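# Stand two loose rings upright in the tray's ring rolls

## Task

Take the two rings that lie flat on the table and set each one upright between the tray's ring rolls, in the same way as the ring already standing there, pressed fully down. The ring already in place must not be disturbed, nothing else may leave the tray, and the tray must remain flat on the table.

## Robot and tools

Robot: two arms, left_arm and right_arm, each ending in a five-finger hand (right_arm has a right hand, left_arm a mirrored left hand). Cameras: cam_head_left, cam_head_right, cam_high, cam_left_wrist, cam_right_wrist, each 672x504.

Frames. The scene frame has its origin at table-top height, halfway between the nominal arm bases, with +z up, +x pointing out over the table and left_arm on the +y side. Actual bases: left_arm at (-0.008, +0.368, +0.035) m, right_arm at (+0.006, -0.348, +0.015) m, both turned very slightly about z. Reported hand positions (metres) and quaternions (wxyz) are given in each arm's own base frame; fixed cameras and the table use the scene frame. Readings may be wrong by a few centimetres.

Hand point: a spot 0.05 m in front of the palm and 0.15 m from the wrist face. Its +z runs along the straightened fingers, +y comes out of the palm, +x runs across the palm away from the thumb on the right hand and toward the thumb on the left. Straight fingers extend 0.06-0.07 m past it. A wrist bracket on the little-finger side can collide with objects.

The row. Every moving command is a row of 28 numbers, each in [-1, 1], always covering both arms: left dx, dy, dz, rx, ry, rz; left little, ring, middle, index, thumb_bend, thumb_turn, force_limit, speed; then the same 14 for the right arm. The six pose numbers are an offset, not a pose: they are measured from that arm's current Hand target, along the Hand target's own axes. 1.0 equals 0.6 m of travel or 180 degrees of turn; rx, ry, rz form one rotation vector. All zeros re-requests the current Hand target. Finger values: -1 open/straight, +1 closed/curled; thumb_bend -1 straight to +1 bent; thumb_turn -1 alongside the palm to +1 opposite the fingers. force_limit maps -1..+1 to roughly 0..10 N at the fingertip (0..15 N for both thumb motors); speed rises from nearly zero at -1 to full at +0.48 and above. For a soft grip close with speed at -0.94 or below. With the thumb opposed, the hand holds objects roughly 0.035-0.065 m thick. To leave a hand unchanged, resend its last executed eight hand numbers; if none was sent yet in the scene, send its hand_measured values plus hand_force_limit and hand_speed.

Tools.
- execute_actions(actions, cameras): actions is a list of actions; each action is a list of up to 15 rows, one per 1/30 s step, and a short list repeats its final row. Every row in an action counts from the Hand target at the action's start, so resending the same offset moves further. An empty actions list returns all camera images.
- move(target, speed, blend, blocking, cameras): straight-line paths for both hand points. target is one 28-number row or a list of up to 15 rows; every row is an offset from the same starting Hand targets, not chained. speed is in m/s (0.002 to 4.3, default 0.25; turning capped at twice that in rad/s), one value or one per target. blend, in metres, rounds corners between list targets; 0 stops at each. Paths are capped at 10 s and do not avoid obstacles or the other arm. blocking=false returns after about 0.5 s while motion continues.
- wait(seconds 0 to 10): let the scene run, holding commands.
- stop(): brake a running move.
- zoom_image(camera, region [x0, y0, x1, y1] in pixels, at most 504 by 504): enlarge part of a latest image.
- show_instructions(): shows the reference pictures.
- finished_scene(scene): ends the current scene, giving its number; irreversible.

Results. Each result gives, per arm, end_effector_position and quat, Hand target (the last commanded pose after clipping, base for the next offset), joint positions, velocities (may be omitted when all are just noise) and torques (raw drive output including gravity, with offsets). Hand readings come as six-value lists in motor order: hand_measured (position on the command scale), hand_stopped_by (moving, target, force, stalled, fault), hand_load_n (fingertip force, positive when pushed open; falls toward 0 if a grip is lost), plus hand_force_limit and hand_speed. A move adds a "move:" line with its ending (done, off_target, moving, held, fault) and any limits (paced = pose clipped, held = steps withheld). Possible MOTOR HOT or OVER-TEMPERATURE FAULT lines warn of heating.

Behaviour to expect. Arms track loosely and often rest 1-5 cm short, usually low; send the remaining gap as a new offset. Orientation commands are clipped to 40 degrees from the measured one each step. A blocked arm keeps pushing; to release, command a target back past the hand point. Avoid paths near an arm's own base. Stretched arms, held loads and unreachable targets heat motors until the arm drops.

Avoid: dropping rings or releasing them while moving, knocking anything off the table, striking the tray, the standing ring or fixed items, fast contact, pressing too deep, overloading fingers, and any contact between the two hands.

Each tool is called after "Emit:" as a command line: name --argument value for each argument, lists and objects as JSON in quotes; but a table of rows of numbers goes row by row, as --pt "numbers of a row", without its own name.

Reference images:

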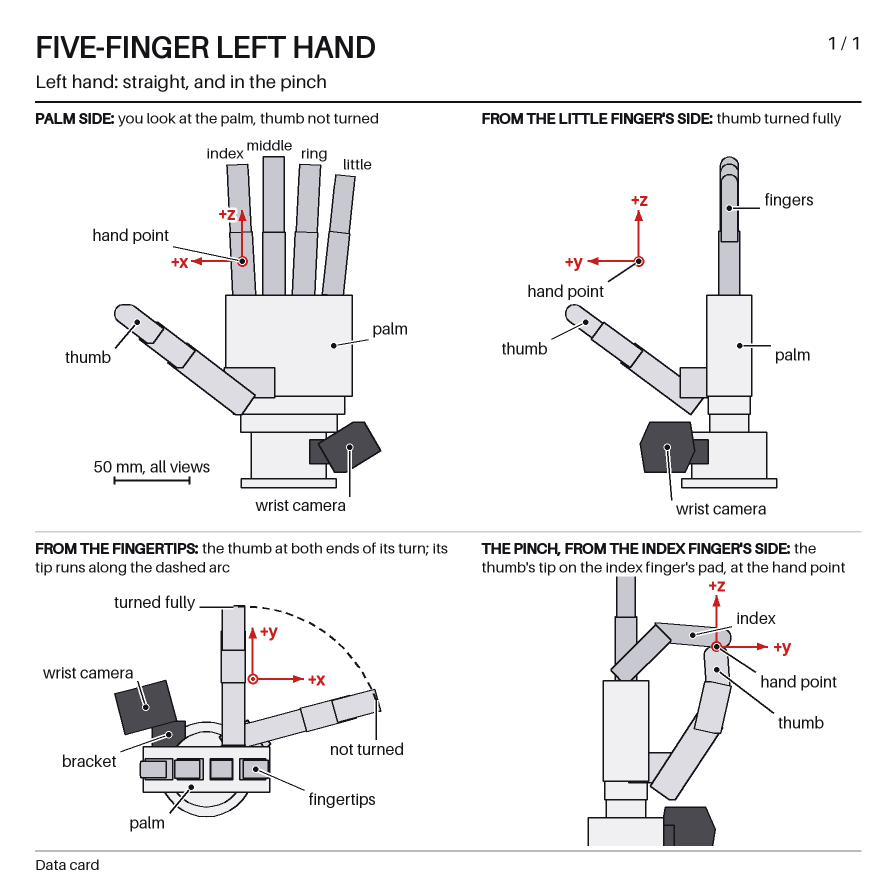

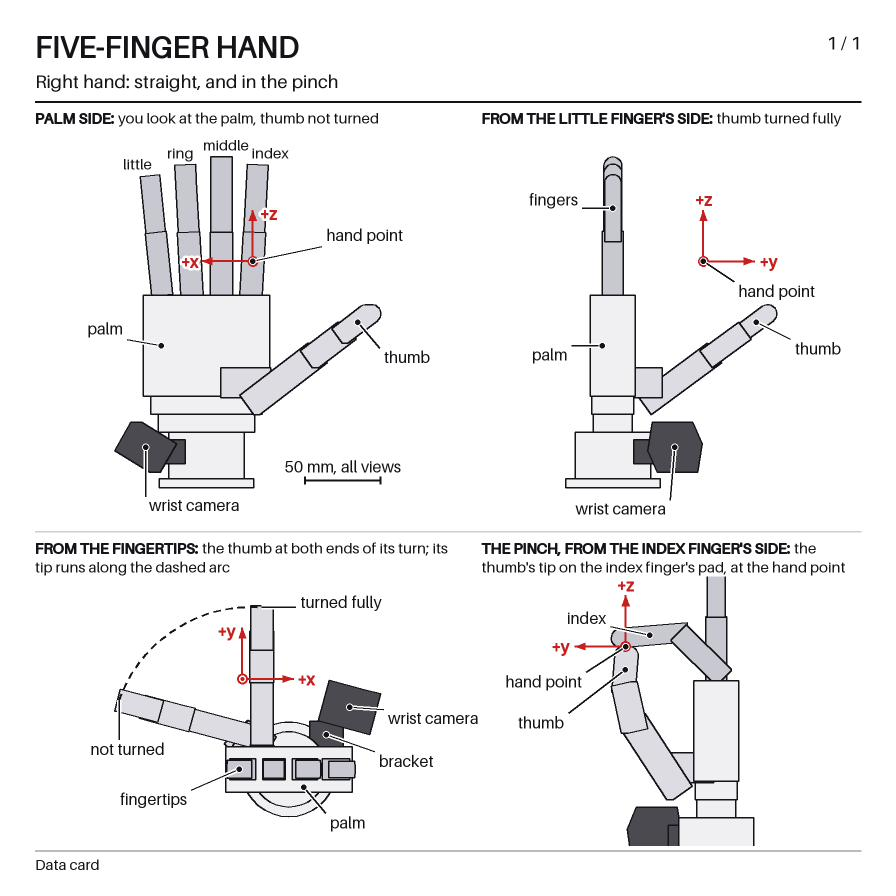

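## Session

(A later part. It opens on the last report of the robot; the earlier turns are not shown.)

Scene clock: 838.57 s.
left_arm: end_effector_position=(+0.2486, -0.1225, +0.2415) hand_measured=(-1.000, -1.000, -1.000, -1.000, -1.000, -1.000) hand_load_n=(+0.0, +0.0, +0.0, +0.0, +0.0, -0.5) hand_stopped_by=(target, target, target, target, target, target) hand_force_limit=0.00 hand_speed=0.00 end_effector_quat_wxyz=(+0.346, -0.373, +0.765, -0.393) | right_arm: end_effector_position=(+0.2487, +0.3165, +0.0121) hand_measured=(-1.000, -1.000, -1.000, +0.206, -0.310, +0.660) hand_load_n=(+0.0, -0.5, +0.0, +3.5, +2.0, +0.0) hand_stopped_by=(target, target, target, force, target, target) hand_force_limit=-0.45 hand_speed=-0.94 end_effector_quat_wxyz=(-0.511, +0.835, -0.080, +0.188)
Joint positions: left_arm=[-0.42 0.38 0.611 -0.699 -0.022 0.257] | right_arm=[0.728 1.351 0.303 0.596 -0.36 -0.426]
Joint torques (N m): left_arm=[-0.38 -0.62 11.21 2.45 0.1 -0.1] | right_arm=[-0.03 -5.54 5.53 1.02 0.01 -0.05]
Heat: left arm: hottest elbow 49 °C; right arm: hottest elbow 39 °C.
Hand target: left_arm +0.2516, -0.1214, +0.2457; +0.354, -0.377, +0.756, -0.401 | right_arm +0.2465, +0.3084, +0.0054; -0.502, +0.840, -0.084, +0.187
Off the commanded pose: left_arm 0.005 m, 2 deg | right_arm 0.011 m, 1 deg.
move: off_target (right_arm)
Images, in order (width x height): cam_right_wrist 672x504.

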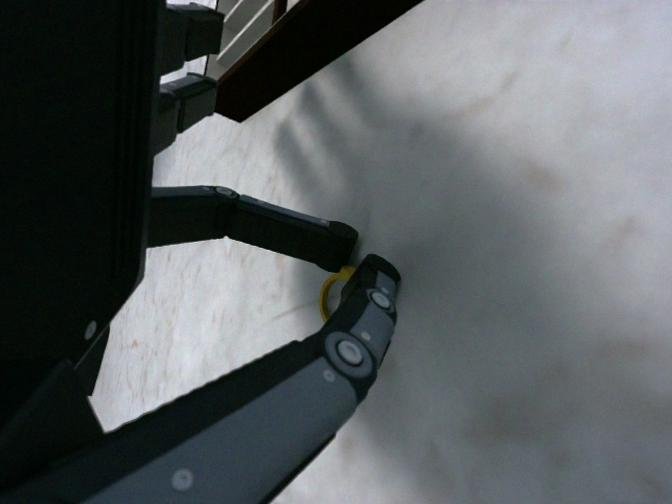

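Emit:
move --pt "0 0 0 0 0 0 -1 -1 -1 -1 -1 -1 0.0 0 0 0 0 0 0 0 -1 -1 -1 0.35 -0.31 0.66 0.0 -0.94" --pt "0 0 0 0 0 0 -1 -1 -1 -1 -1 -1 0.0 0 0.038 -0.146 -0.0712 0 0 0 -1 -1 -1 0.35 -0.31 0.66 0.0 -0.94" --speed 0.08 --cameras '["cam_right_wrist"]'

Emit:
zoom_image --camera "cam_right_wrist" --region '[300, 200, 440, 340]'

Scene clock: 842.67 s.
left_arm: end_effector_position=(+0.2486, -0.1225, +0.2415) hand_measured=(-1.000, -1.000, -1.000, -1.000, -1.000, -1.000) hand_load_n=(+0.0, +0.0, +0.0, +0.0, +0.0, -0.5) hand_stopped_by=(target, target, target, target, target, target) hand_force_limit=0.00 hand_speed=0.00 end_effector_quat_wxyz=(+0.346, -0.373, +0.765, -0.393) | right_arm: end_effector_position=(+0.2299, +0.2994, +0.0808) hand_measured=(-1.000, -1.000, -1.000, +0.214, -0.310, +0.660) hand_load_n=(+0.0, +0.0, +0.0, +5.0, +5.0, -0.5) hand_stopped_by=(target, target, target, force, target, target) hand_force_limit=0.00 hand_speed=-0.94 end_effector_quat_wxyz=(-0.489, +0.851, -0.089, +0.169)
Joint positions: left_arm=[-0.42 0.38 0.611 -0.699 -0.022 0.257] | right_arm=[0.728 0.986 0.379 0.088 -0.358 -0.426]
Joint torques (N m): left_arm=[0.44 -0.32 10.91 2.43 0.12 -0.12] | right_arm=[0.44 -4.13 14.28 1.06 -0.02 -0.06]
Heat: left arm: hottest elbow 49 °C; right arm: hottest elbow 39 °C.
Hand target: left_arm +0.2516, -0.1214, +0.2457; +0.354, -0.377, +0.756, -0.401 | right_arm +0.2464, +0.3085, +0.1056; -0.502, +0.840, -0.084, +0.187
Off the commanded pose: left_arm 0.005 m, 2 deg | right_arm 0.031 m, 3 deg.
move: off_target (right_arm)
Images, in order (width x height): cam_right_wrist 672x504.

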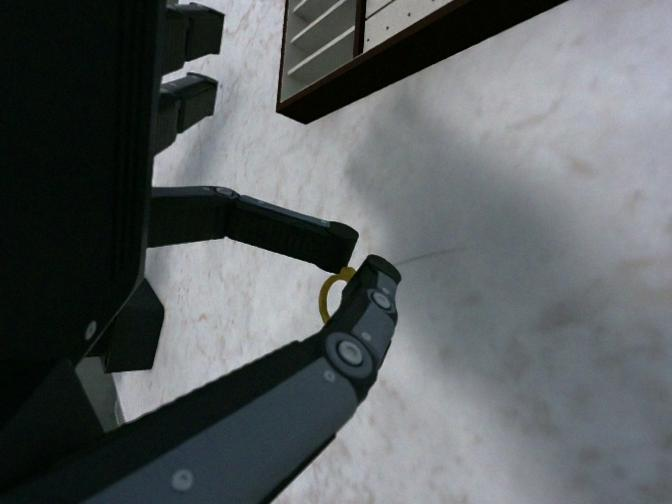

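Scaled by 3.600.

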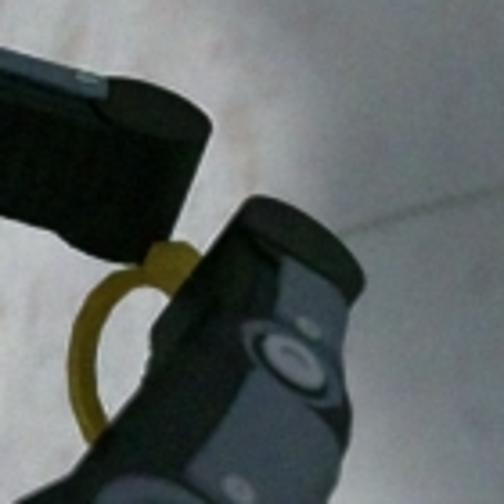

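Emit:
move --pt "0 0 0 0 0 0 -1 -1 -1 -1 -1 -1 0.0 0 0.0114 -0.0438 -0.0214 0 0 0 -1 -1 -1 0.35 -0.31 0.66 0.0 -0.94" --pt "0 0 0 0 0 0 -1 -1 -1 -1 -1 -1 0.0 0 0.2663 0.0005 -0.0327 0.1766 0.0541 -0.4306 -1 -1 -1 0.35 -0.31 0.66 0.0 -0.94" --speed '[0.1,0.3]' --blend 0.01 --cameras '["cam_right_wrist","cam_left_wrist"]'

Scene clock: 850.50 s.
left_arm: end_effector_position=(+0.2486, -0.1225, +0.2415) hand_measured=(-1.000, -1.000, -1.000, -1.000, -1.000, -1.000) hand_load_n=(+0.0, +0.0, +0.0, +0.0, +0.0, +0.0) hand_stopped_by=(target, target, target, target, target, target) hand_force_limit=0.00 hand_speed=0.00 end_effector_quat_wxyz=(+0.346, -0.373, +0.765, -0.393) | right_arm: end_effector_position=(+0.3701, +0.2421, +0.1447) hand_measured=(-1.000, -1.000, -1.000, +0.214, -0.310, +0.660) hand_load_n=(+0.0, +0.0, +0.0, +4.5, +5.0, -0.5) hand_stopped_by=(target, target, target, force, target, target) hand_force_limit=0.00 hand_speed=-0.94 end_effector_quat_wxyz=(-0.468, +0.537, +0.465, +0.526)
Joint positions: left_arm=[-0.42 0.38 0.611 -0.699 -0.022 0.257] | right_arm=[0.2 1.425 0.355 1.043 -1.241 -1.582]
Joint torques (N m): left_arm=[-0.26 0.15 11 2.14 0.08 -0.05] | right_arm=[-0.62 -4.31 8.91 1.36 -0.09 0.07]
Heat: left arm: hottest elbow 49 °C; right arm: hottest elbow 40 °C.
Hand target: left_arm +0.2516, -0.1214, +0.2457; +0.354, -0.377, +0.756, -0.401 | right_arm +0.3850, +0.2399, +0.1503; -0.463, +0.533, +0.464, +0.535
Off the commanded pose: left_arm 0.005 m, 2 deg | right_arm 0.016 m, 1 deg.
move: off_target (right_arm)
Images, in order (width x height): cam_left_wrist 672x504, cam_right_wrist 672x504.

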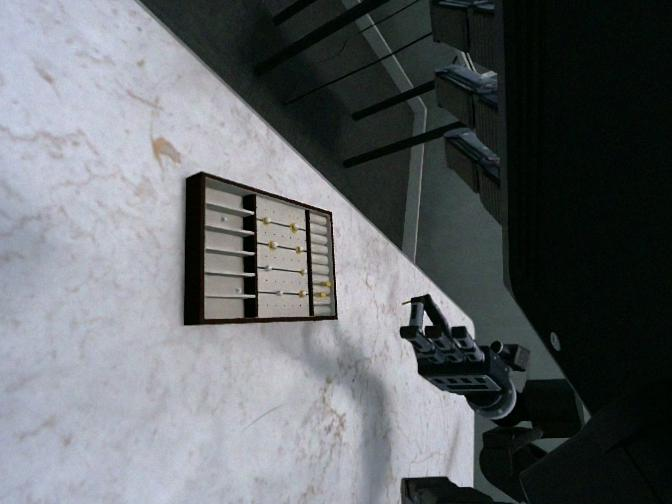

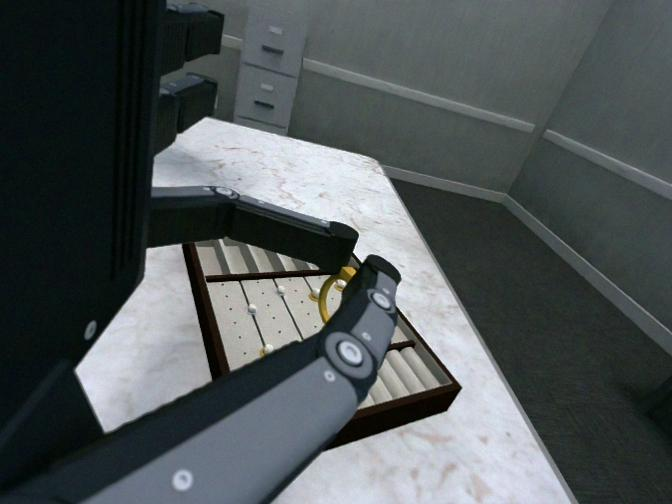

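Emit:
move --pt "0 0 0 0 0 0 -1 -1 -1 -1 -1 -1 0.0 0 -0.07 0.012 0.0892 0 0 0 -1 -1 -1 0.35 -0.31 0.66 0.0 -0.94" --pt "0 0 0 0 0 0 -1 -1 -1 -1 -1 -1 0.0 0 -0.13 0.012 0.0892 0 0 0 -1 -1 -1 0.35 -0.31 0.66 0.0 -0.94" --speed '[0.2,0.1]' --blend 0.01 --cameras '["cam_right_wrist"]'

Emit:
zoom_image --camera "cam_right_wrist" --region '[240, 220, 400, 380]'

Scene clock: 854.80 s.
left_arm: end_effector_position=(+0.2486, -0.1225, +0.2415) hand_measured=(-1.000, -1.000, -1.000, -1.000, -1.000, -1.000) hand_load_n=(+0.0, +0.0, +0.0, +0.0, +0.0, +0.0) hand_stopped_by=(target, target, target, target, target, target) hand_force_limit=0.00 hand_speed=0.00 end_effector_quat_wxyz=(+0.346, -0.373, +0.765, -0.393) | right_arm: end_effector_position=(+0.3960, +0.2852, +0.0754) hand_measured=(-1.000, -1.000, -1.000, +0.214, -0.310, +0.660) hand_load_n=(+0.0, +0.0, +0.0, +5.0, +5.0, -0.5) hand_stopped_by=(target, target, target, force, target, target) hand_force_limit=0.00 hand_speed=-0.94 end_effector_quat_wxyz=(-0.459, +0.536, +0.464, +0.536)
Joint positions: left_arm=[-0.42 0.38 0.611 -0.699 -0.022 0.257] | right_arm=[0.322 1.809 0.43 1.37 -1.099 -1.584]
Joint torques (N m): left_arm=[-0.5 -0.79 10.8 2.37 0.06 -0.09] | right_arm=[1.14 -7.53 4.93 1.48 0.12 0.06]
Heat: left arm: hottest elbow 49 °C; right arm: hottest elbow 40 °C.
Hand target: left_arm +0.2516, -0.1214, +0.2457; +0.354, -0.377, +0.756, -0.401 | right_arm +0.3996, +0.2919, +0.0721; -0.463, +0.533, +0.464, +0.534
Off the commanded pose: left_arm 0.005 m, 2 deg | right_arm 0.008 m, 1 deg.
move: done
Images, in order (width x height): cam_right_wrist 672x504.

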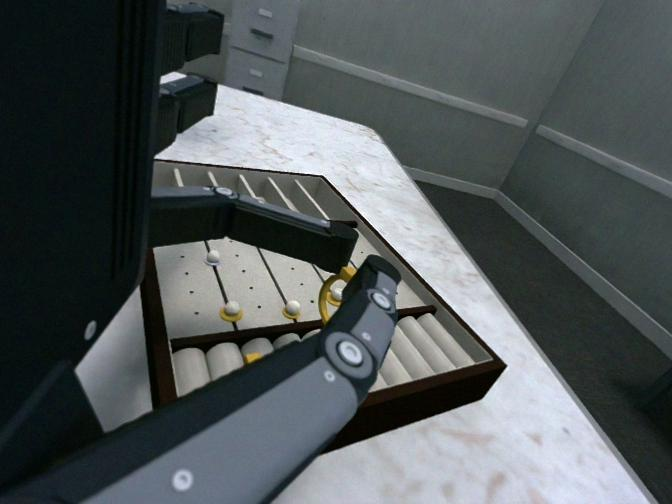

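Scaled by 3.150.

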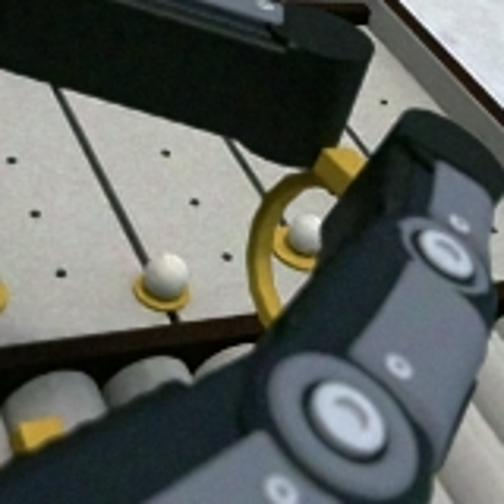

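Emit:
move --target '[0,0,0,0,0,0,-1,-1,-1,-1,-1,-1,0.0,0,-0.0267,0.0033,0.0005,0,0,0,-1,-1,-1,0.35,-0.31,0.66,0.0,-0.94]' --speed 0.08 --cameras '["cam_right_wrist"]'

Emit:
zoom_image --camera "cam_right_wrist" --region '[240, 220, 400, 380]'

Scene clock: 857.80 s.
left_arm: end_effector_position=(+0.2486, -0.1225, +0.2415) hand_measured=(-1.000, -1.000, -1.000, -1.000, -1.000, -1.000) hand_load_n=(+0.0, +0.0, +0.0, +0.0, +0.0, -0.5) hand_stopped_by=(target, target, target, target, target, target) hand_force_limit=0.00 hand_speed=0.00 end_effector_quat_wxyz=(+0.346, -0.373, +0.765, -0.393) | right_arm: end_effector_position=(+0.3991, +0.2862, +0.0607) hand_measured=(-1.000, -1.000, -1.000, +0.214, -0.310, +0.660) hand_load_n=(+0.0, +0.5, +0.0, +4.5, +5.0, -0.5) hand_stopped_by=(target, target, target, force, target, target) hand_force_limit=0.00 hand_speed=-0.94 end_effector_quat_wxyz=(-0.459, +0.535, +0.464, +0.537)
Joint positions: left_arm=[-0.42 0.38 0.611 -0.699 -0.022 0.257] | right_arm=[0.322 1.879 0.444 1.429 -1.099 -1.584]
Joint torques (N m): left_arm=[0.21 0.56 11.15 2.43 0.08 -0.12] | right_arm=[1.61 -7.59 4.12 1.55 0.08 0.07]
Heat: left arm: hottest elbow 49 °C; right arm: hottest elbow 40 °C.
Hand target: left_arm +0.2516, -0.1214, +0.2457; +0.354, -0.377, +0.756, -0.401 | right_arm +0.4018, +0.2919, +0.0563; -0.463, +0.533, +0.464, +0.534
Off the commanded pose: left_arm 0.005 m, 2 deg | right_arm 0.008 m, 1 deg.
move: done
Images, in order (width x height): cam_right_wrist 672x504.

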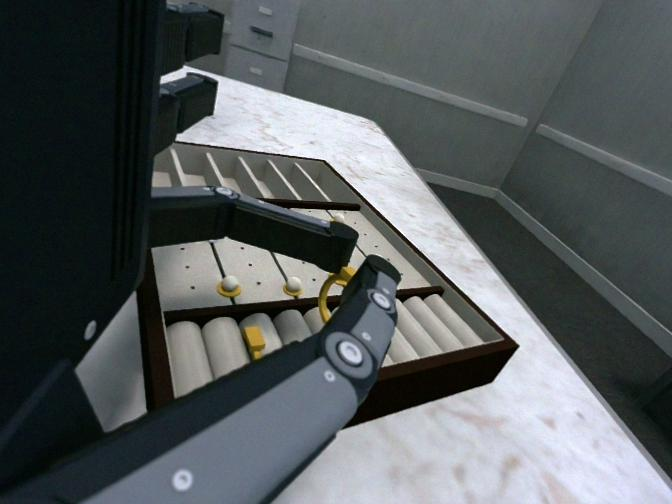

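Scaled by 3.150.

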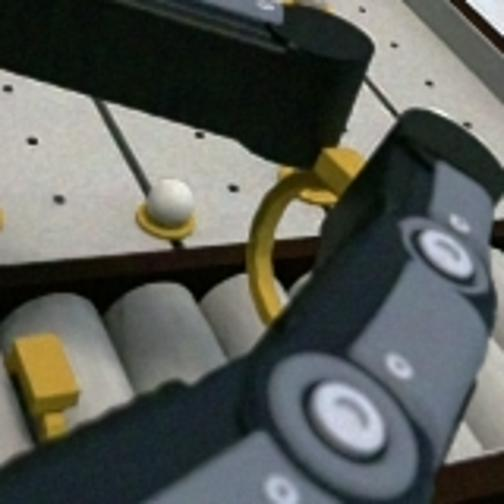

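Emit:
move --target '[0,0,0,0,0,0,-1,-1,-1,-1,-1,-1,0.0,0,-0.0262,0.0017,0.0,0,0,0,-1,-1,-1,0.35,-0.31,0.66,0.0,-0.94]' --speed 0.06 --cameras '["cam_right_wrist"]'

Emit:
zoom_image --camera "cam_right_wrist" --region '[254, 241, 384, 371]'

Emit:
zoom_image --camera "cam_right_wrist" --region '[140, 240, 400, 440]'

Scene clock: 862.07 s.
left_arm: end_effector_position=(+0.2486, -0.1225, +0.2415) hand_measured=(-1.000, -1.000, -1.000, -1.000, -1.000, -1.000) hand_load_n=(+0.0, +0.0, +0.0, +0.0, +0.0, +0.0) hand_stopped_by=(target, target, target, target, target, target) hand_force_limit=0.00 hand_speed=0.00 end_effector_quat_wxyz=(+0.346, -0.373, +0.765, -0.393) | right_arm: end_effector_position=(+0.4012, +0.2869, +0.0461) hand_measured=(-1.000, -1.000, -1.000, +0.214, -0.310, +0.660) hand_load_n=(+0.0, +0.0, +0.0, +4.5, +5.0, +0.0) hand_stopped_by=(target, target, target, force, target, target) hand_force_limit=0.00 hand_speed=-0.94 end_effector_quat_wxyz=(-0.458, +0.534, +0.464, +0.538)
Joint positions: left_arm=[-0.42 0.38 0.611 -0.699 -0.022 0.257] | right_arm=[0.322 1.946 0.458 1.485 -1.099 -1.584]
Joint torques (N m): left_arm=[0.15 0.26 11.02 2.44 0.17 -0.07] | right_arm=[1.55 -8.94 3.48 1.51 -0.02 0.08]
Heat: left arm: hottest elbow 49 °C; right arm: hottest elbow 40 °C.
Hand target: left_arm +0.2516, -0.1214, +0.2457; +0.354, -0.377, +0.756, -0.401 | right_arm +0.4027, +0.2918, +0.0405; -0.463, +0.533, +0.464, +0.534
Off the commanded pose: left_arm 0.005 m, 2 deg | right_arm 0.008 m, 1 deg.
move: done
Images, in order (width x height): cam_right_wrist 672x504.

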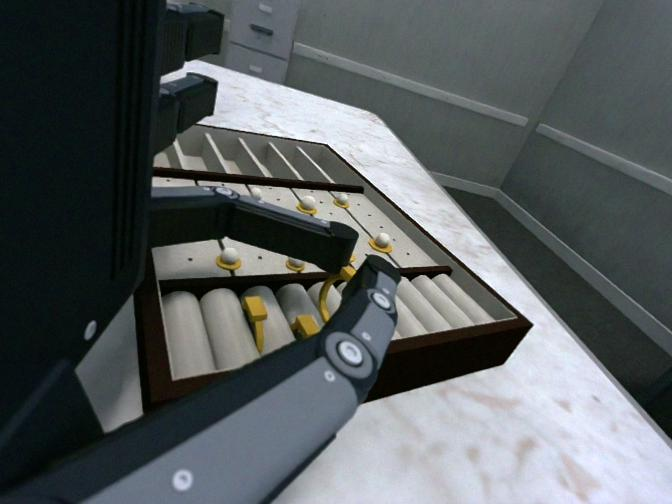

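Scaled by 3.877.

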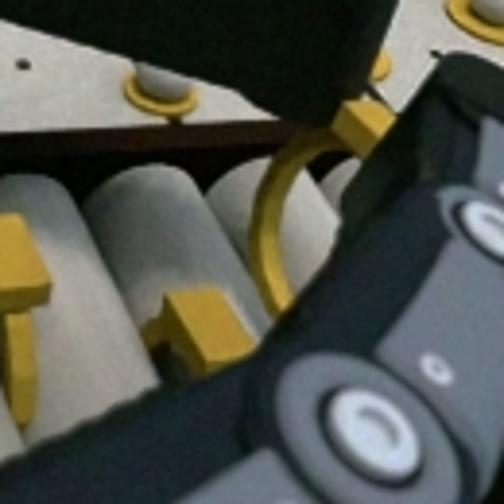

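Scaled by 1.938.

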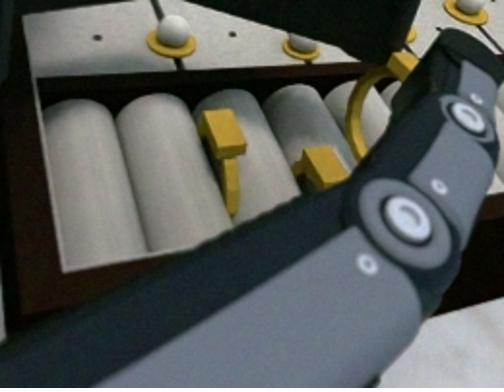

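Emit:
move --target '[0,0,0,0,0,0,-1,-1,-1,-1,-1,-1,0.0,0,-0.0092,-0.0035,-0.0013,0,0,0,-1,-1,-1,0.35,-0.31,0.66,0.0,-0.94]' --speed 0.04 --cameras '["cam_right_wrist"]'

Emit:
zoom_image --camera "cam_right_wrist" --region '[254, 241, 384, 371]'

Scene clock: 867.53 s.
left_arm: end_effector_position=(+0.2486, -0.1225, +0.2415) hand_measured=(-1.000, -1.000, -1.000, -1.000, -1.000, -1.000) hand_load_n=(+0.0, +0.0, +0.0, +0.0, +0.0, +0.0) hand_stopped_by=(target, target, target, target, target, target) hand_force_limit=0.00 hand_speed=0.00 end_effector_quat_wxyz=(+0.346, -0.373, +0.765, -0.393) | right_arm: end_effector_position=(+0.4002, +0.2866, +0.0422) hand_measured=(-1.000, -1.000, -1.000, +0.214, -0.310, +0.660) hand_load_n=(+0.0, +0.0, +0.0, +4.5, +5.0, -0.5) hand_stopped_by=(target, target, target, force, target, target) hand_force_limit=0.00 hand_speed=-0.94 end_effector_quat_wxyz=(-0.458, +0.533, +0.465, +0.539)
Joint positions: left_arm=[-0.42 0.38 0.611 -0.699 -0.022 0.257] | right_arm=[0.322 1.968 0.458 1.511 -1.099 -1.584]
Joint torques (N m): left_arm=[0.21 -0.67 11.14 2.44 0.06 -0.08] | right_arm=[1.2 -8.23 3 1.5 0.01 0.07]
Heat: left arm: hottest elbow 49 °C; right arm: hottest elbow 39 °C.
Hand target: left_arm +0.2516, -0.1214, +0.2457; +0.354, -0.377, +0.756, -0.401 | right_arm +0.4006, +0.2913, +0.0350; -0.463, +0.533, +0.464, +0.534
Off the commanded pose: left_arm 0.005 m, 2 deg | right_arm 0.009 m, 1 deg.
move: done
Images, in order (width x height): cam_right_wrist 672x504.

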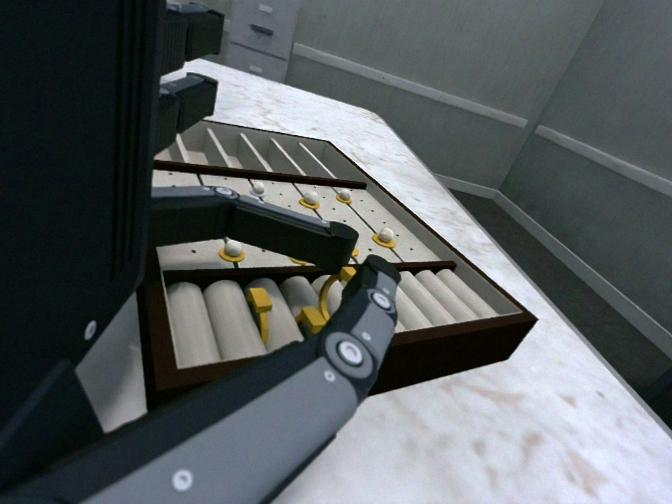

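Scaled by 3.877.

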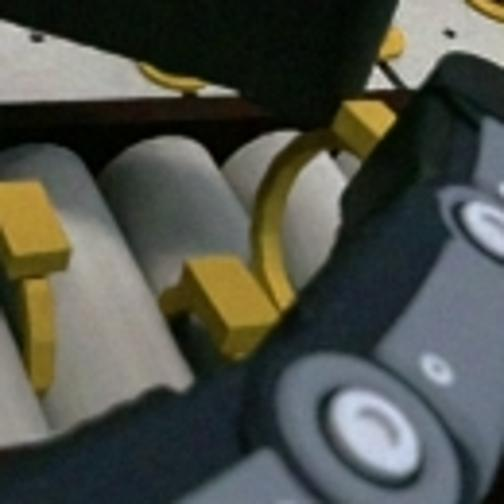

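Emit:
move --target '[0,0,0,0,0,0,-1,-1,-1,-1,-1,-1,0.0,0,-0.01,-0.0016,-0.0007,0,0,0,-1,-1,-1,0.35,-0.31,0.66,0.0,-0.94]' --speed 0.04 --cameras '["cam_right_wrist"]'

Emit:
zoom_image --camera "cam_right_wrist" --region '[254, 241, 384, 371]'

Scene clock: 871.57 s.
left_arm: end_effector_position=(+0.2486, -0.1225, +0.2415) hand_measured=(-1.000, -1.000, -1.000, -1.000, -1.000, -1.000) hand_load_n=(+0.0, -0.5, +0.0, +0.0, +0.0, +0.0) hand_stopped_by=(target, target, target, target, target, target) hand_force_limit=0.00 hand_speed=0.00 end_effector_quat_wxyz=(+0.346, -0.373, +0.765, -0.393) | right_arm: end_effector_position=(+0.4010, +0.2868, +0.0396) hand_measured=(-1.000, -1.000, -1.000, +0.214, -0.310, +0.660) hand_load_n=(+0.0, +0.0, +0.0, +4.5, +5.0, -1.0) hand_stopped_by=(target, target, target, force, target, target) hand_force_limit=0.00 hand_speed=-0.94 end_effector_quat_wxyz=(-0.456, +0.529, +0.466, +0.543)
Joint positions: left_arm=[-0.42 0.38 0.611 -0.699 -0.022 0.257] | right_arm=[0.322 1.99 0.463 1.539 -1.099 -1.584]
Joint torques (N m): left_arm=[0.15 0.5 10.85 2.59 0.1 -0.13] | right_arm=[1.03 -8.12 2.59 1.26 0.06 0.07]
Heat: left arm: hottest elbow 49 °C; right arm: hottest elbow 39 °C.
Hand target: left_arm +0.2516, -0.1214, +0.2457; +0.354, -0.377, +0.756, -0.401 | right_arm +0.3995, +0.2910, +0.0289; -0.463, +0.533, +0.464, +0.534
Off the commanded pose: left_arm 0.005 m, 2 deg | right_arm 0.011 m, 1 deg.
move: off_target (right_arm)
Images, in order (width x height): cam_right_wrist 672x504.

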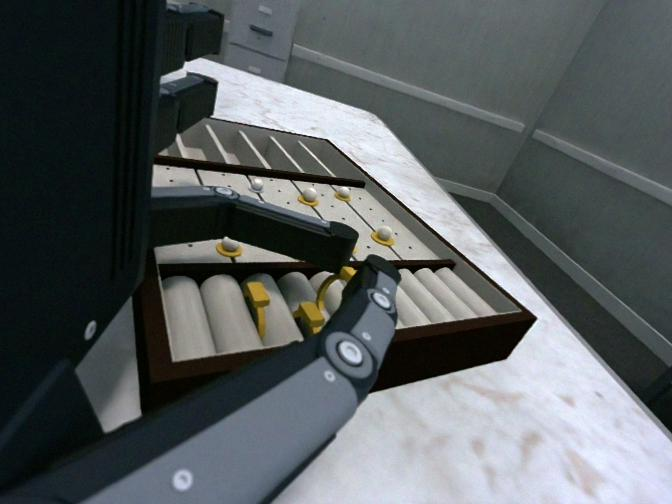

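Scaled by 3.877.

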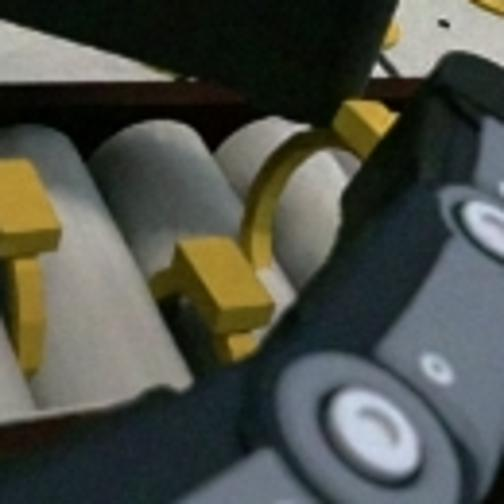

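Emit:
move --target '[0,0,0,0,0,0,-1,-1,-1,-1,-1,-1,0.0,0,-0.0083,-0.003,-0.0013,0,0,0,-1,-1,-1,0.35,-0.31,0.66,0.0,-0.94]' --speed 0.04 --cameras '["cam_right_wrist"]'

Emit:
zoom_image --camera "cam_right_wrist" --region '[254, 241, 384, 371]'

Scene clock: 878.53 s.
left_arm: end_effector_position=(+0.2486, -0.1225, +0.2415) hand_measured=(-1.000, -1.000, -1.000, -1.000, -1.000, -1.000) hand_load_n=(-0.5, +0.0, +0.0, +0.0, +0.0, +0.0) hand_stopped_by=(target, target, target, target, target, target) hand_force_limit=0.00 hand_speed=0.00 end_effector_quat_wxyz=(+0.346, -0.373, +0.765, -0.393) | right_arm: end_effector_position=(+0.4004, +0.2866, +0.0377) hand_measured=(-1.000, -1.000, -1.000, +0.214, -0.310, +0.660) hand_load_n=(+0.0, +0.0, +0.0, +4.5, +5.0, -1.0) hand_stopped_by=(target, target, target, force, target, target) hand_force_limit=0.00 hand_speed=-0.94 end_effector_quat_wxyz=(-0.456, +0.528, +0.467, +0.544)
Joint positions: left_arm=[-0.42 0.38 0.611 -0.699 -0.022 0.257] | right_arm=[0.322 2.001 0.463 1.554 -1.099 -1.584]
Joint torques (N m): left_arm=[0.03 -0.32 10.89 2.43 0.12 -0.1] | right_arm=[1.9 -7.53 2.18 1.32 0.03 0.03]
Heat: left arm: hottest elbow 49 °C; right arm: hottest elbow 38 °C.
Hand target: left_arm +0.2516, -0.1214, +0.2457; +0.354, -0.377, +0.756, -0.401 | right_arm +0.3977, +0.2905, +0.0240; -0.463, +0.533, +0.464, +0.534
Off the commanded pose: left_arm 0.005 m, 2 deg | right_arm 0.015 m, 2 deg.
joint sent to its limit (right arm) — joint 4 (wrist pitch), upper limit. The joint targets still meet the commanded pose.
move: off_target (right_arm)
Images, in order (width x height): cam_right_wrist 672x504.

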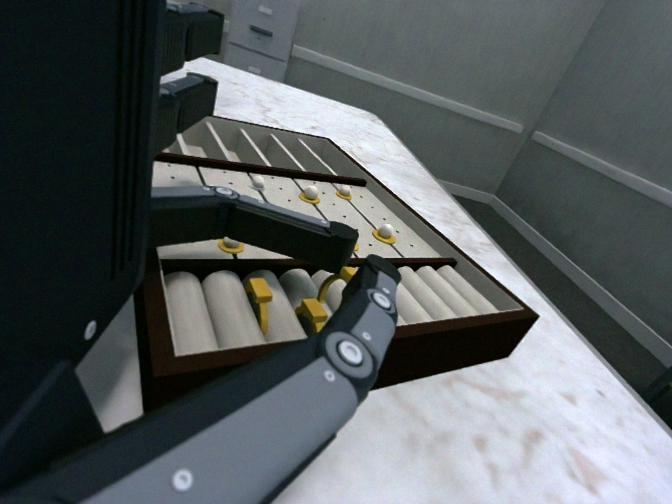

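Scaled by 3.877.

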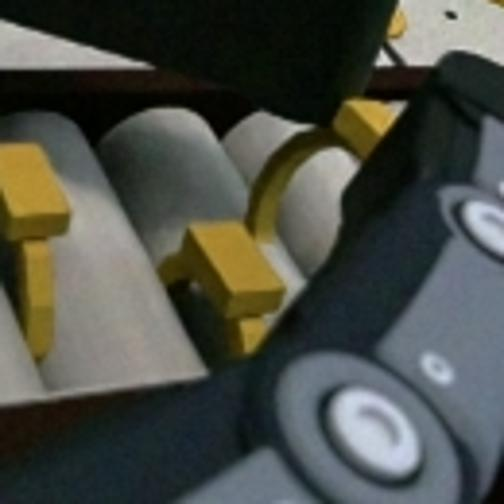

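Emit:
move --target '[0,0,0,0,0,0,-1,-1,-1,-1,-1,-1,0.0,0,-0.0083,-0.0016,-0.0007,0,0,0,-1,-1,-1,0.35,-0.31,0.66,0.0,-0.94]' --speed 0.04 --cameras '["cam_right_wrist"]'

Emit:
zoom_image --camera "cam_right_wrist" --region '[254, 241, 384, 371]'

Scene clock: 881.87 s.
left_arm: end_effector_position=(+0.2486, -0.1225, +0.2415) hand_measured=(-1.000, -1.000, -1.000, -1.000, -1.000, -1.000) hand_load_n=(+0.0, +0.0, +0.0, +0.0, +0.0, +0.0) hand_stopped_by=(target, target, target, target, target, target) hand_force_limit=0.00 hand_speed=0.00 end_effector_quat_wxyz=(+0.346, -0.373, +0.765, -0.393) | right_arm: end_effector_position=(+0.3993, +0.2862, +0.0311) hand_measured=(-1.000, -1.000, -1.000, +0.214, -0.310, +0.660) hand_load_n=(+0.0, +0.5, +0.0, +4.5, +4.0, -1.5) hand_stopped_by=(target, target, target, force, target, target) hand_force_limit=0.00 hand_speed=-0.94 end_effector_quat_wxyz=(-0.456, +0.531, +0.467, +0.541)
Joint positions: left_arm=[-0.42 0.38 0.611 -0.699 -0.022 0.257] | right_arm=[0.322 2.018 0.463 1.555 -1.099 -1.592]
Joint torques (N m): left_arm=[0.15 0.44 11.18 2.35 0.12 -0.07] | right_arm=[1.61 -8 2.14 1.29 0.02 -0.01]
Heat: left arm: hottest elbow 49 °C; right arm: hottest elbow 38 °C.
Hand target: left_arm +0.2516, -0.1214, +0.2457; +0.354, -0.377, +0.756, -0.401 | right_arm +0.3967, +0.2902, +0.0190; -0.463, +0.533, +0.464, +0.534
Off the commanded pose: left_arm 0.005 m, 2 deg | right_arm 0.013 m, 1 deg.
joint sent to its limit (right arm) — joint 4 (wrist pitch), upper limit. The joint targets still meet the commanded pose.
move: off_target (right_arm)
Images, in order (width x height): cam_right_wrist 672x504.

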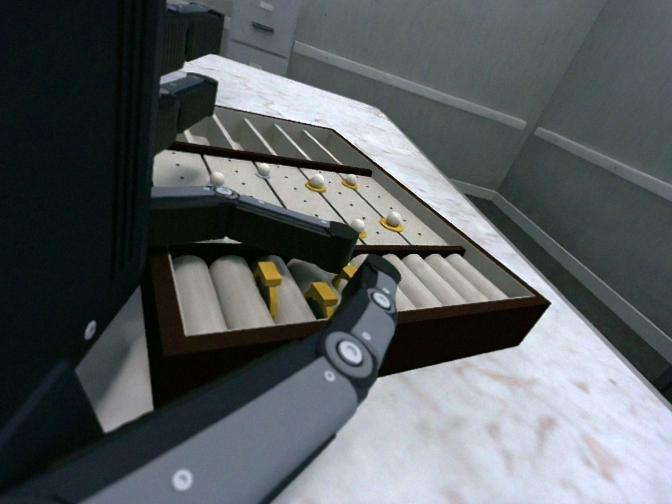

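Scaled by 3.877.

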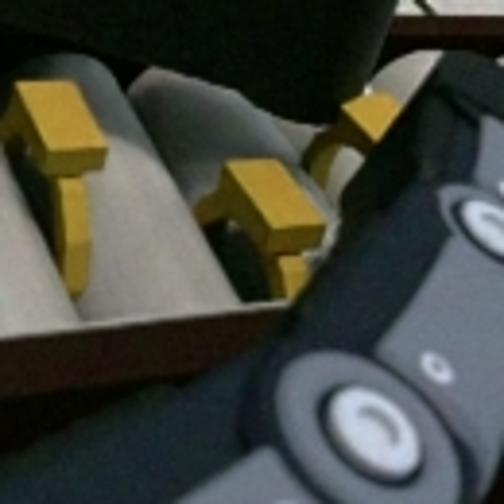

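Emit:
move --pt "0 0 0 0 0 0 -1 -1 -1 -1 -1 -1 0.0 0 0.0083 0 0 0 0 0 -1 -1 -1 0.35 -0.31 0.66 0.0 -0.94" --pt "0 0 0 0 0 0 -1 -1 -1 -1 -1 -1 0.0 0 0.0083 0 0 0 0 0 -1 -1 -1 0.10 -0.36 0.66 0.0 -0.8" --speed 0.04 --cameras '["cam_right_wrist"]'

Emit:
zoom_image --camera "cam_right_wrist" --region '[254, 241, 384, 371]'

Scene clock: 885.40 s.
left_arm: end_effector_position=(+0.2486, -0.1225, +0.2415) hand_measured=(-1.000, -1.000, -1.000, -1.000, -1.000, -1.000) hand_load_n=(+0.0, +0.0, +0.0, +0.0, +0.0, -0.5) hand_stopped_by=(target, target, target, target, target, target) hand_force_limit=0.00 hand_speed=0.00 end_effector_quat_wxyz=(+0.346, -0.373, +0.765, -0.393) | right_arm: end_effector_position=(+0.3986, +0.2869, +0.0313) hand_measured=(-1.000, -1.000, -1.000, +0.100, -0.360, +0.660) hand_load_n=(+0.0, +0.0, +0.0, +0.0, -1.5, -2.0) hand_stopped_by=(target, target, target, target, target, target) hand_force_limit=0.00 hand_speed=-0.80 end_effector_quat_wxyz=(-0.456, +0.530, +0.468, +0.540)
Joint positions: left_arm=[-0.42 0.38 0.611 -0.699 -0.022 0.257] | right_arm=[0.323 2.018 0.463 1.556 -1.102 -1.593]
Joint torques (N m): left_arm=[0.38 -0.15 10.96 2.41 0.07 -0.11] | right_arm=[1.2 -9.41 1.92 1.13 0.12 0.11]
Heat: left arm: hottest elbow 49 °C; right arm: hottest elbow 38 °C.
Hand target: left_arm +0.2516, -0.1214, +0.2457; +0.354, -0.377, +0.756, -0.401 | right_arm +0.3967, +0.2901, +0.0240; -0.463, +0.533, +0.464, +0.534
Off the commanded pose: left_arm 0.005 m, 2 deg | right_arm 0.008 m, 1 deg.
joint sent to its limit (right arm) — joint 4 (wrist pitch), upper limit. The joint targets still meet the commanded pose.
move: done
Images, in order (width x height): cam_right_wrist 672x504.

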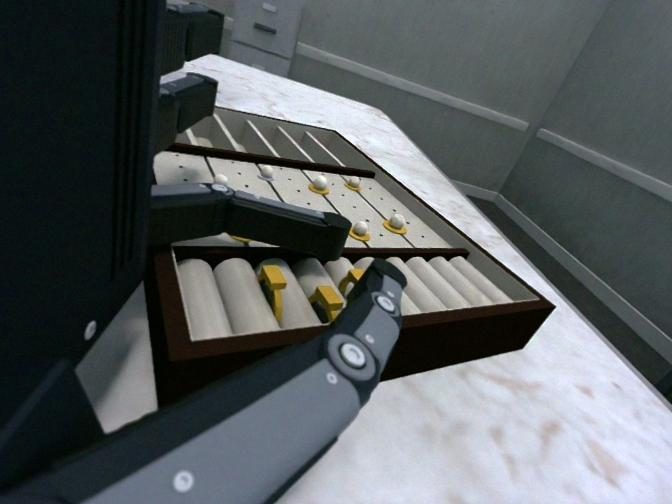

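Scaled by 3.877.

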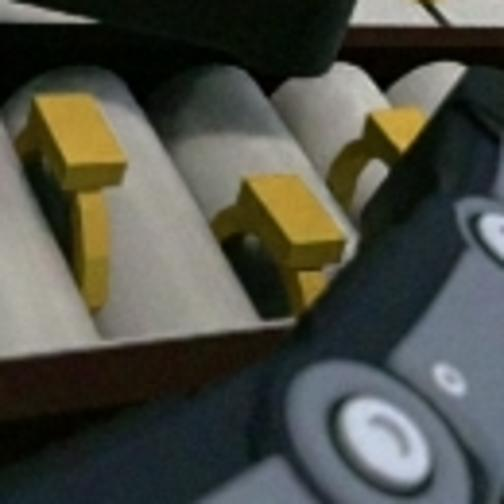

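Emit:
move --pt "0 0 0 0 0 0 -1 -1 -1 -1 -1 -1 0.0 0 0.0333 0 0 0 0 0 -1 -1 -1 0.10 -0.36 0.66 0.0 -0.8" --pt "0 0 0 0 0 0 -1 -1 -1 -1 -1 -1 0.0 0 0.15 0 0 0 0 0 -1 -1 -1 0.10 -0.36 0.66 0.0 -0.8" --speed '[0.04,0.15]' --blend 0.01 --cameras '["cam_right_wrist","cam_left_wrist"]'

Emit:
zoom_image --camera "cam_left_wrist" --region '[290, 240, 390, 340]'

Scene clock: 889.33 s.
left_arm: end_effector_position=(+0.2486, -0.1225, +0.2415) hand_measured=(-1.000, -1.000, -1.000, -1.000, -1.000, -1.000) hand_load_n=(+0.0, +0.0, +0.0, -0.5, +0.0, +0.0) hand_stopped_by=(target, target, target, target, target, target) hand_force_limit=0.00 hand_speed=0.00 end_effector_quat_wxyz=(+0.346, -0.373, +0.765, -0.393) | right_arm: end_effector_position=(+0.4005, +0.2877, +0.1120) hand_measured=(-1.000, -1.000, -1.000, +0.100, -0.360, +0.660) hand_load_n=(+0.0, +0.0, +0.0, +0.0, +0.0, +0.5) hand_stopped_by=(target, target, target, target, target, target) hand_force_limit=0.00 hand_speed=-0.80 end_effector_quat_wxyz=(-0.464, +0.536, +0.461, +0.535)
Joint positions: left_arm=[-0.42 0.38 0.611 -0.699 -0.022 0.257] | right_arm=[0.323 1.663 0.443 1.223 -1.101 -1.563]
Joint torques (N m): left_arm=[0.09 -0.03 11.03 2.4 0.11 -0.07] | right_arm=[1.55 -9.99 4.31 0.83 0.11 -0.1]
Heat: left arm: hottest elbow 49 °C; right arm: hottest elbow 37 °C.
Hand target: left_arm +0.2516, -0.1214, +0.2457; +0.354, -0.377, +0.756, -0.401 | right_arm +0.3965, +0.2902, +0.1138; -0.463, +0.533, +0.464, +0.534
Off the commanded pose: left_arm 0.005 m, 2 deg | right_arm 0.005 m, 1 deg.
move: done; blend cut to 0.0099 m at target 1
Images, in order (width x height): cam_left_wrist 672x504, cam_right_wrist 672x504.

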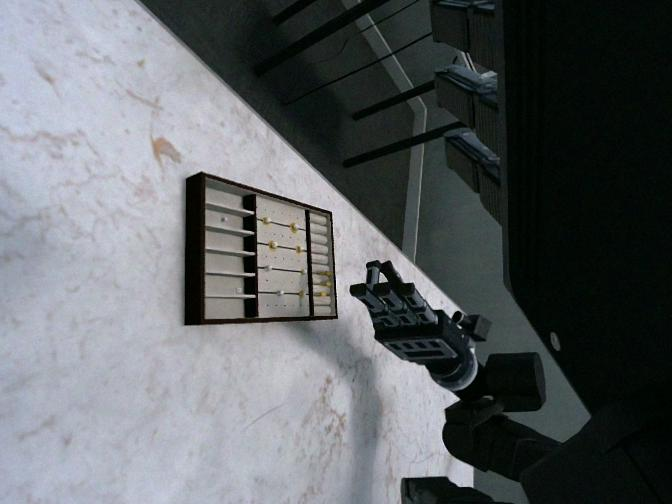

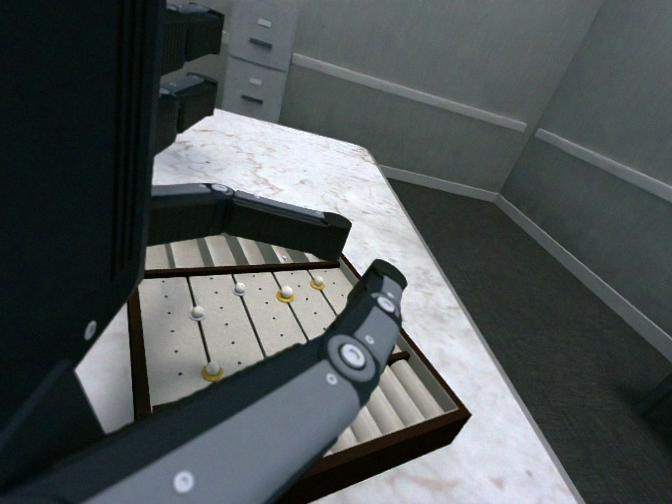

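Scaled by 5.040.

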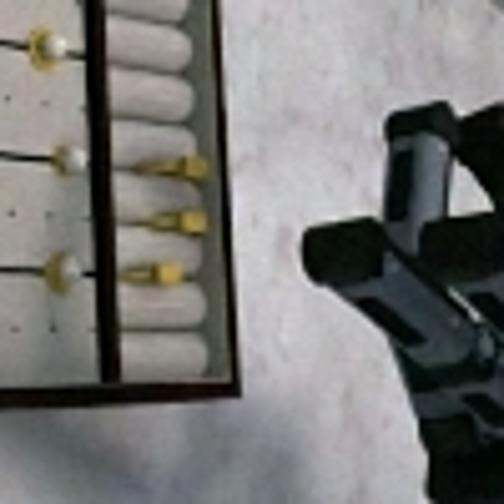

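Emit:
move --target '[0,0,0,0,0,0,-1,-1,-1,-1,-1,-1,0.0,0,0,-0.1,-0.0333,0,0,0,-1,-1,-1,-0.5,0.3,1.0,0.0,0]' --speed 0.2 --cameras '["cam_right_wrist","cam_left_wrist"]'

Emit:
zoom_image --camera "cam_right_wrist" --region '[230, 270, 400, 410]'

Scene clock: 894.20 s.
left_arm: end_effector_position=(+0.2486, -0.1225, +0.2415) hand_measured=(-1.000, -1.000, -1.000, -1.000, -1.000, -1.000) hand_load_n=(+0.0, +0.0, -0.5, +0.0, +0.0, +0.0) hand_stopped_by=(target, target, target, target, target, target) hand_force_limit=0.00 hand_speed=0.00 end_effector_quat_wxyz=(+0.346, -0.373, +0.765, -0.393) | right_arm: end_effector_position=(+0.3396, +0.2759, +0.1090) hand_measured=(-1.000, -1.000, -1.000, -0.500, +0.300, +1.000) hand_load_n=(+0.0, +0.0, +0.0, +0.0, +0.0, +0.0) hand_stopped_by=(target, target, target, target, target, target) hand_force_limit=0.00 hand_speed=0.00 end_effector_quat_wxyz=(-0.464, +0.542, +0.458, +0.530)
Joint positions: left_arm=[-0.42 0.38 0.611 -0.699 -0.022 0.257] | right_arm=[0.355 1.561 0.277 1.269 -1.065 -1.565]
Joint torques (N m): left_arm=[-0.26 0.15 10.85 2.55 0.08 -0.14] | right_arm=[1.38 -7.36 3.37 1.57 0.11 -0.09]
Heat: left arm: hottest elbow 49 °C; right arm: hottest elbow 37 °C.
Hand target: left_arm +0.2516, -0.1214, +0.2457; +0.354, -0.377, +0.756, -0.401 | right_arm +0.3344, +0.2788, +0.1139; -0.463, +0.533, +0.464, +0.534
Off the commanded pose: left_arm 0.005 m, 2 deg | right_arm 0.008 m, 1 deg.
move: done
Images, in order (width x height): cam_left_wrist 672x504, cam_right_wrist 672x504.

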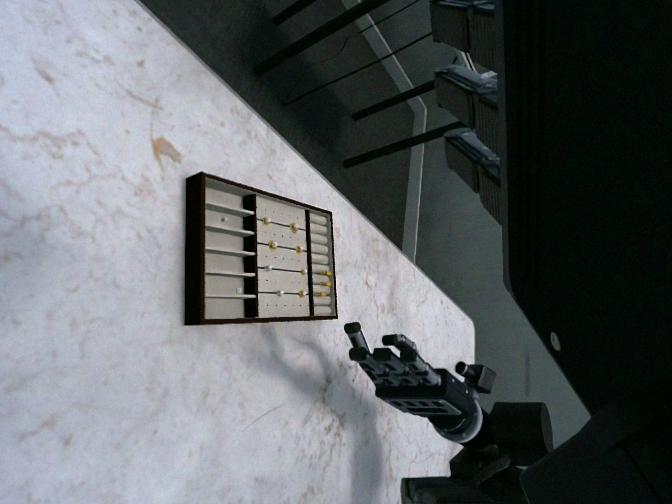

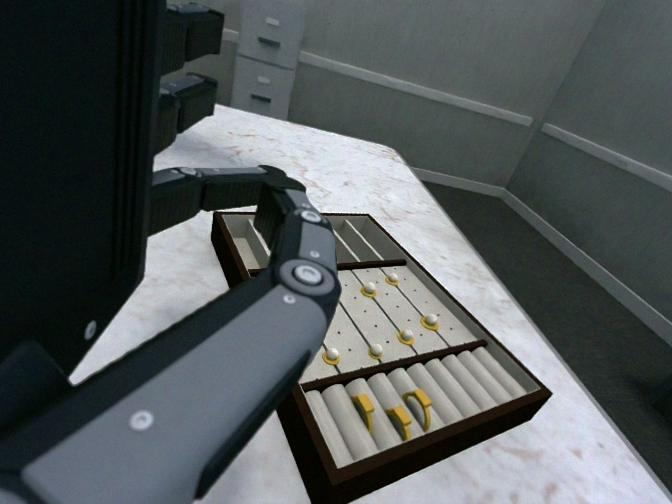

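Scaled by 2.965.

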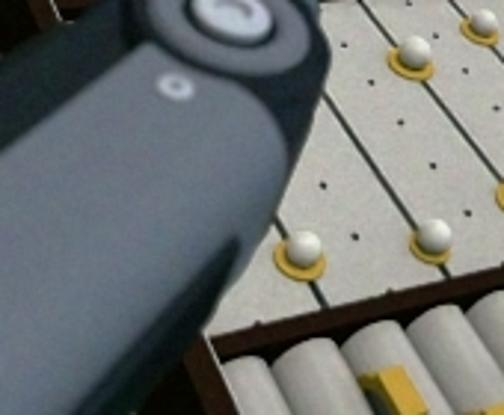

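Emit:
zoom_image --camera "cam_right_wrist" --region '[310, 340, 480, 480]'

Scaled by 2.965.

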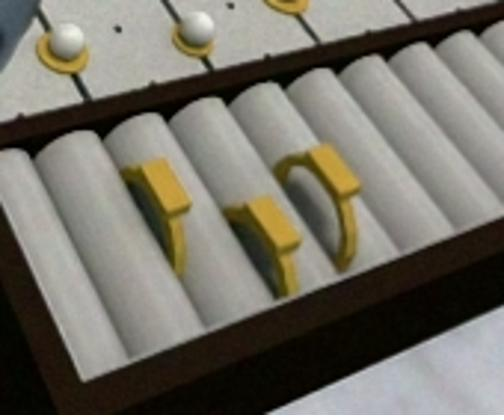

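Emit:
move --pt "0 0 0 0 0 0 -1 -1 -1 -1 -1 -1 0.0 0 -0.0233 0.1305 0.0304 0 -0.0172 0.041 -1 -1 -1 0.22 -0.6 1.0 0.0 0" --pt "0 0 0 0 0 0 -1 -1 -1 -1 -1 -1 0.0 0 -0.0982 0.1305 0.0304 0 -0.0172 0.041 -1 -1 -1 0.22 -0.6 1.0 0.0 0" --speed '[0.2,0.1]' --cameras '["cam_right_wrist"]'

Emit:
zoom_image --camera "cam_right_wrist" --region '[230, 220, 400, 360]'

Scene clock: 901.07 s.
left_arm: end_effector_position=(+0.2486, -0.1225, +0.2415) hand_measured=(-1.000, -1.000, -1.000, -1.000, -1.000, -1.000) hand_load_n=(+0.0, +0.0, +0.5, +0.0, +0.0, +0.0) hand_stopped_by=(target, target, target, target, target, target) hand_force_limit=0.00 hand_speed=0.00 end_effector_quat_wxyz=(+0.346, -0.373, +0.765, -0.393) | right_arm: end_effector_position=(+0.4055, +0.2857, +0.0579) hand_measured=(-1.000, -1.000, -1.000, +0.220, -0.600, +1.000) hand_load_n=(+0.0, +0.0, +0.0, +0.0, +0.0, +0.0) hand_stopped_by=(target, target, target, target, target, target) hand_force_limit=0.00 hand_speed=0.00 end_effector_quat_wxyz=(-0.484, +0.577, +0.443, +0.486)
Joint positions: left_arm=[-0.42 0.38 0.611 -0.699 -0.022 0.257] | right_arm=[0.309 1.783 0.476 1.171 -1.126 -1.565]
Joint torques (N m): left_arm=[-0.26 0.5 11.06 2.43 0.08 -0.11] | right_arm=[0.03 -8.23 5.83 1.55 -0.15 0.08]
Heat: left arm: hottest elbow 49 °C; right arm: hottest elbow 37 °C.
Hand target: left_arm +0.2516, -0.1214, +0.2457; +0.354, -0.377, +0.756, -0.401 | right_arm +0.4146, +0.2859, +0.0551; -0.484, +0.576, +0.442, +0.489
Off the commanded pose: left_arm 0.005 m, 2 deg | right_arm 0.009 m, 0 deg.
move: done
Images, in order (width x height): cam_right_wrist 672x504.

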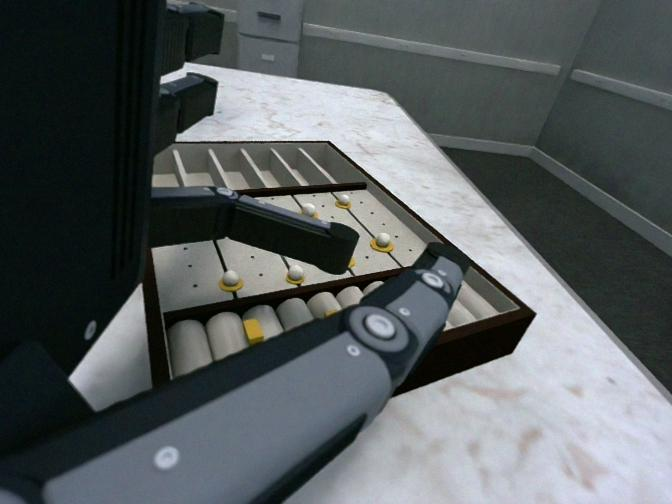

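Scaled by 2.965.

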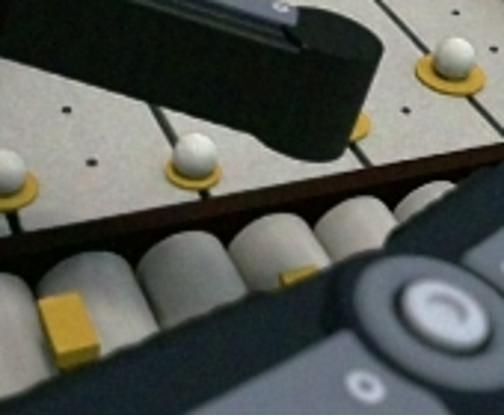

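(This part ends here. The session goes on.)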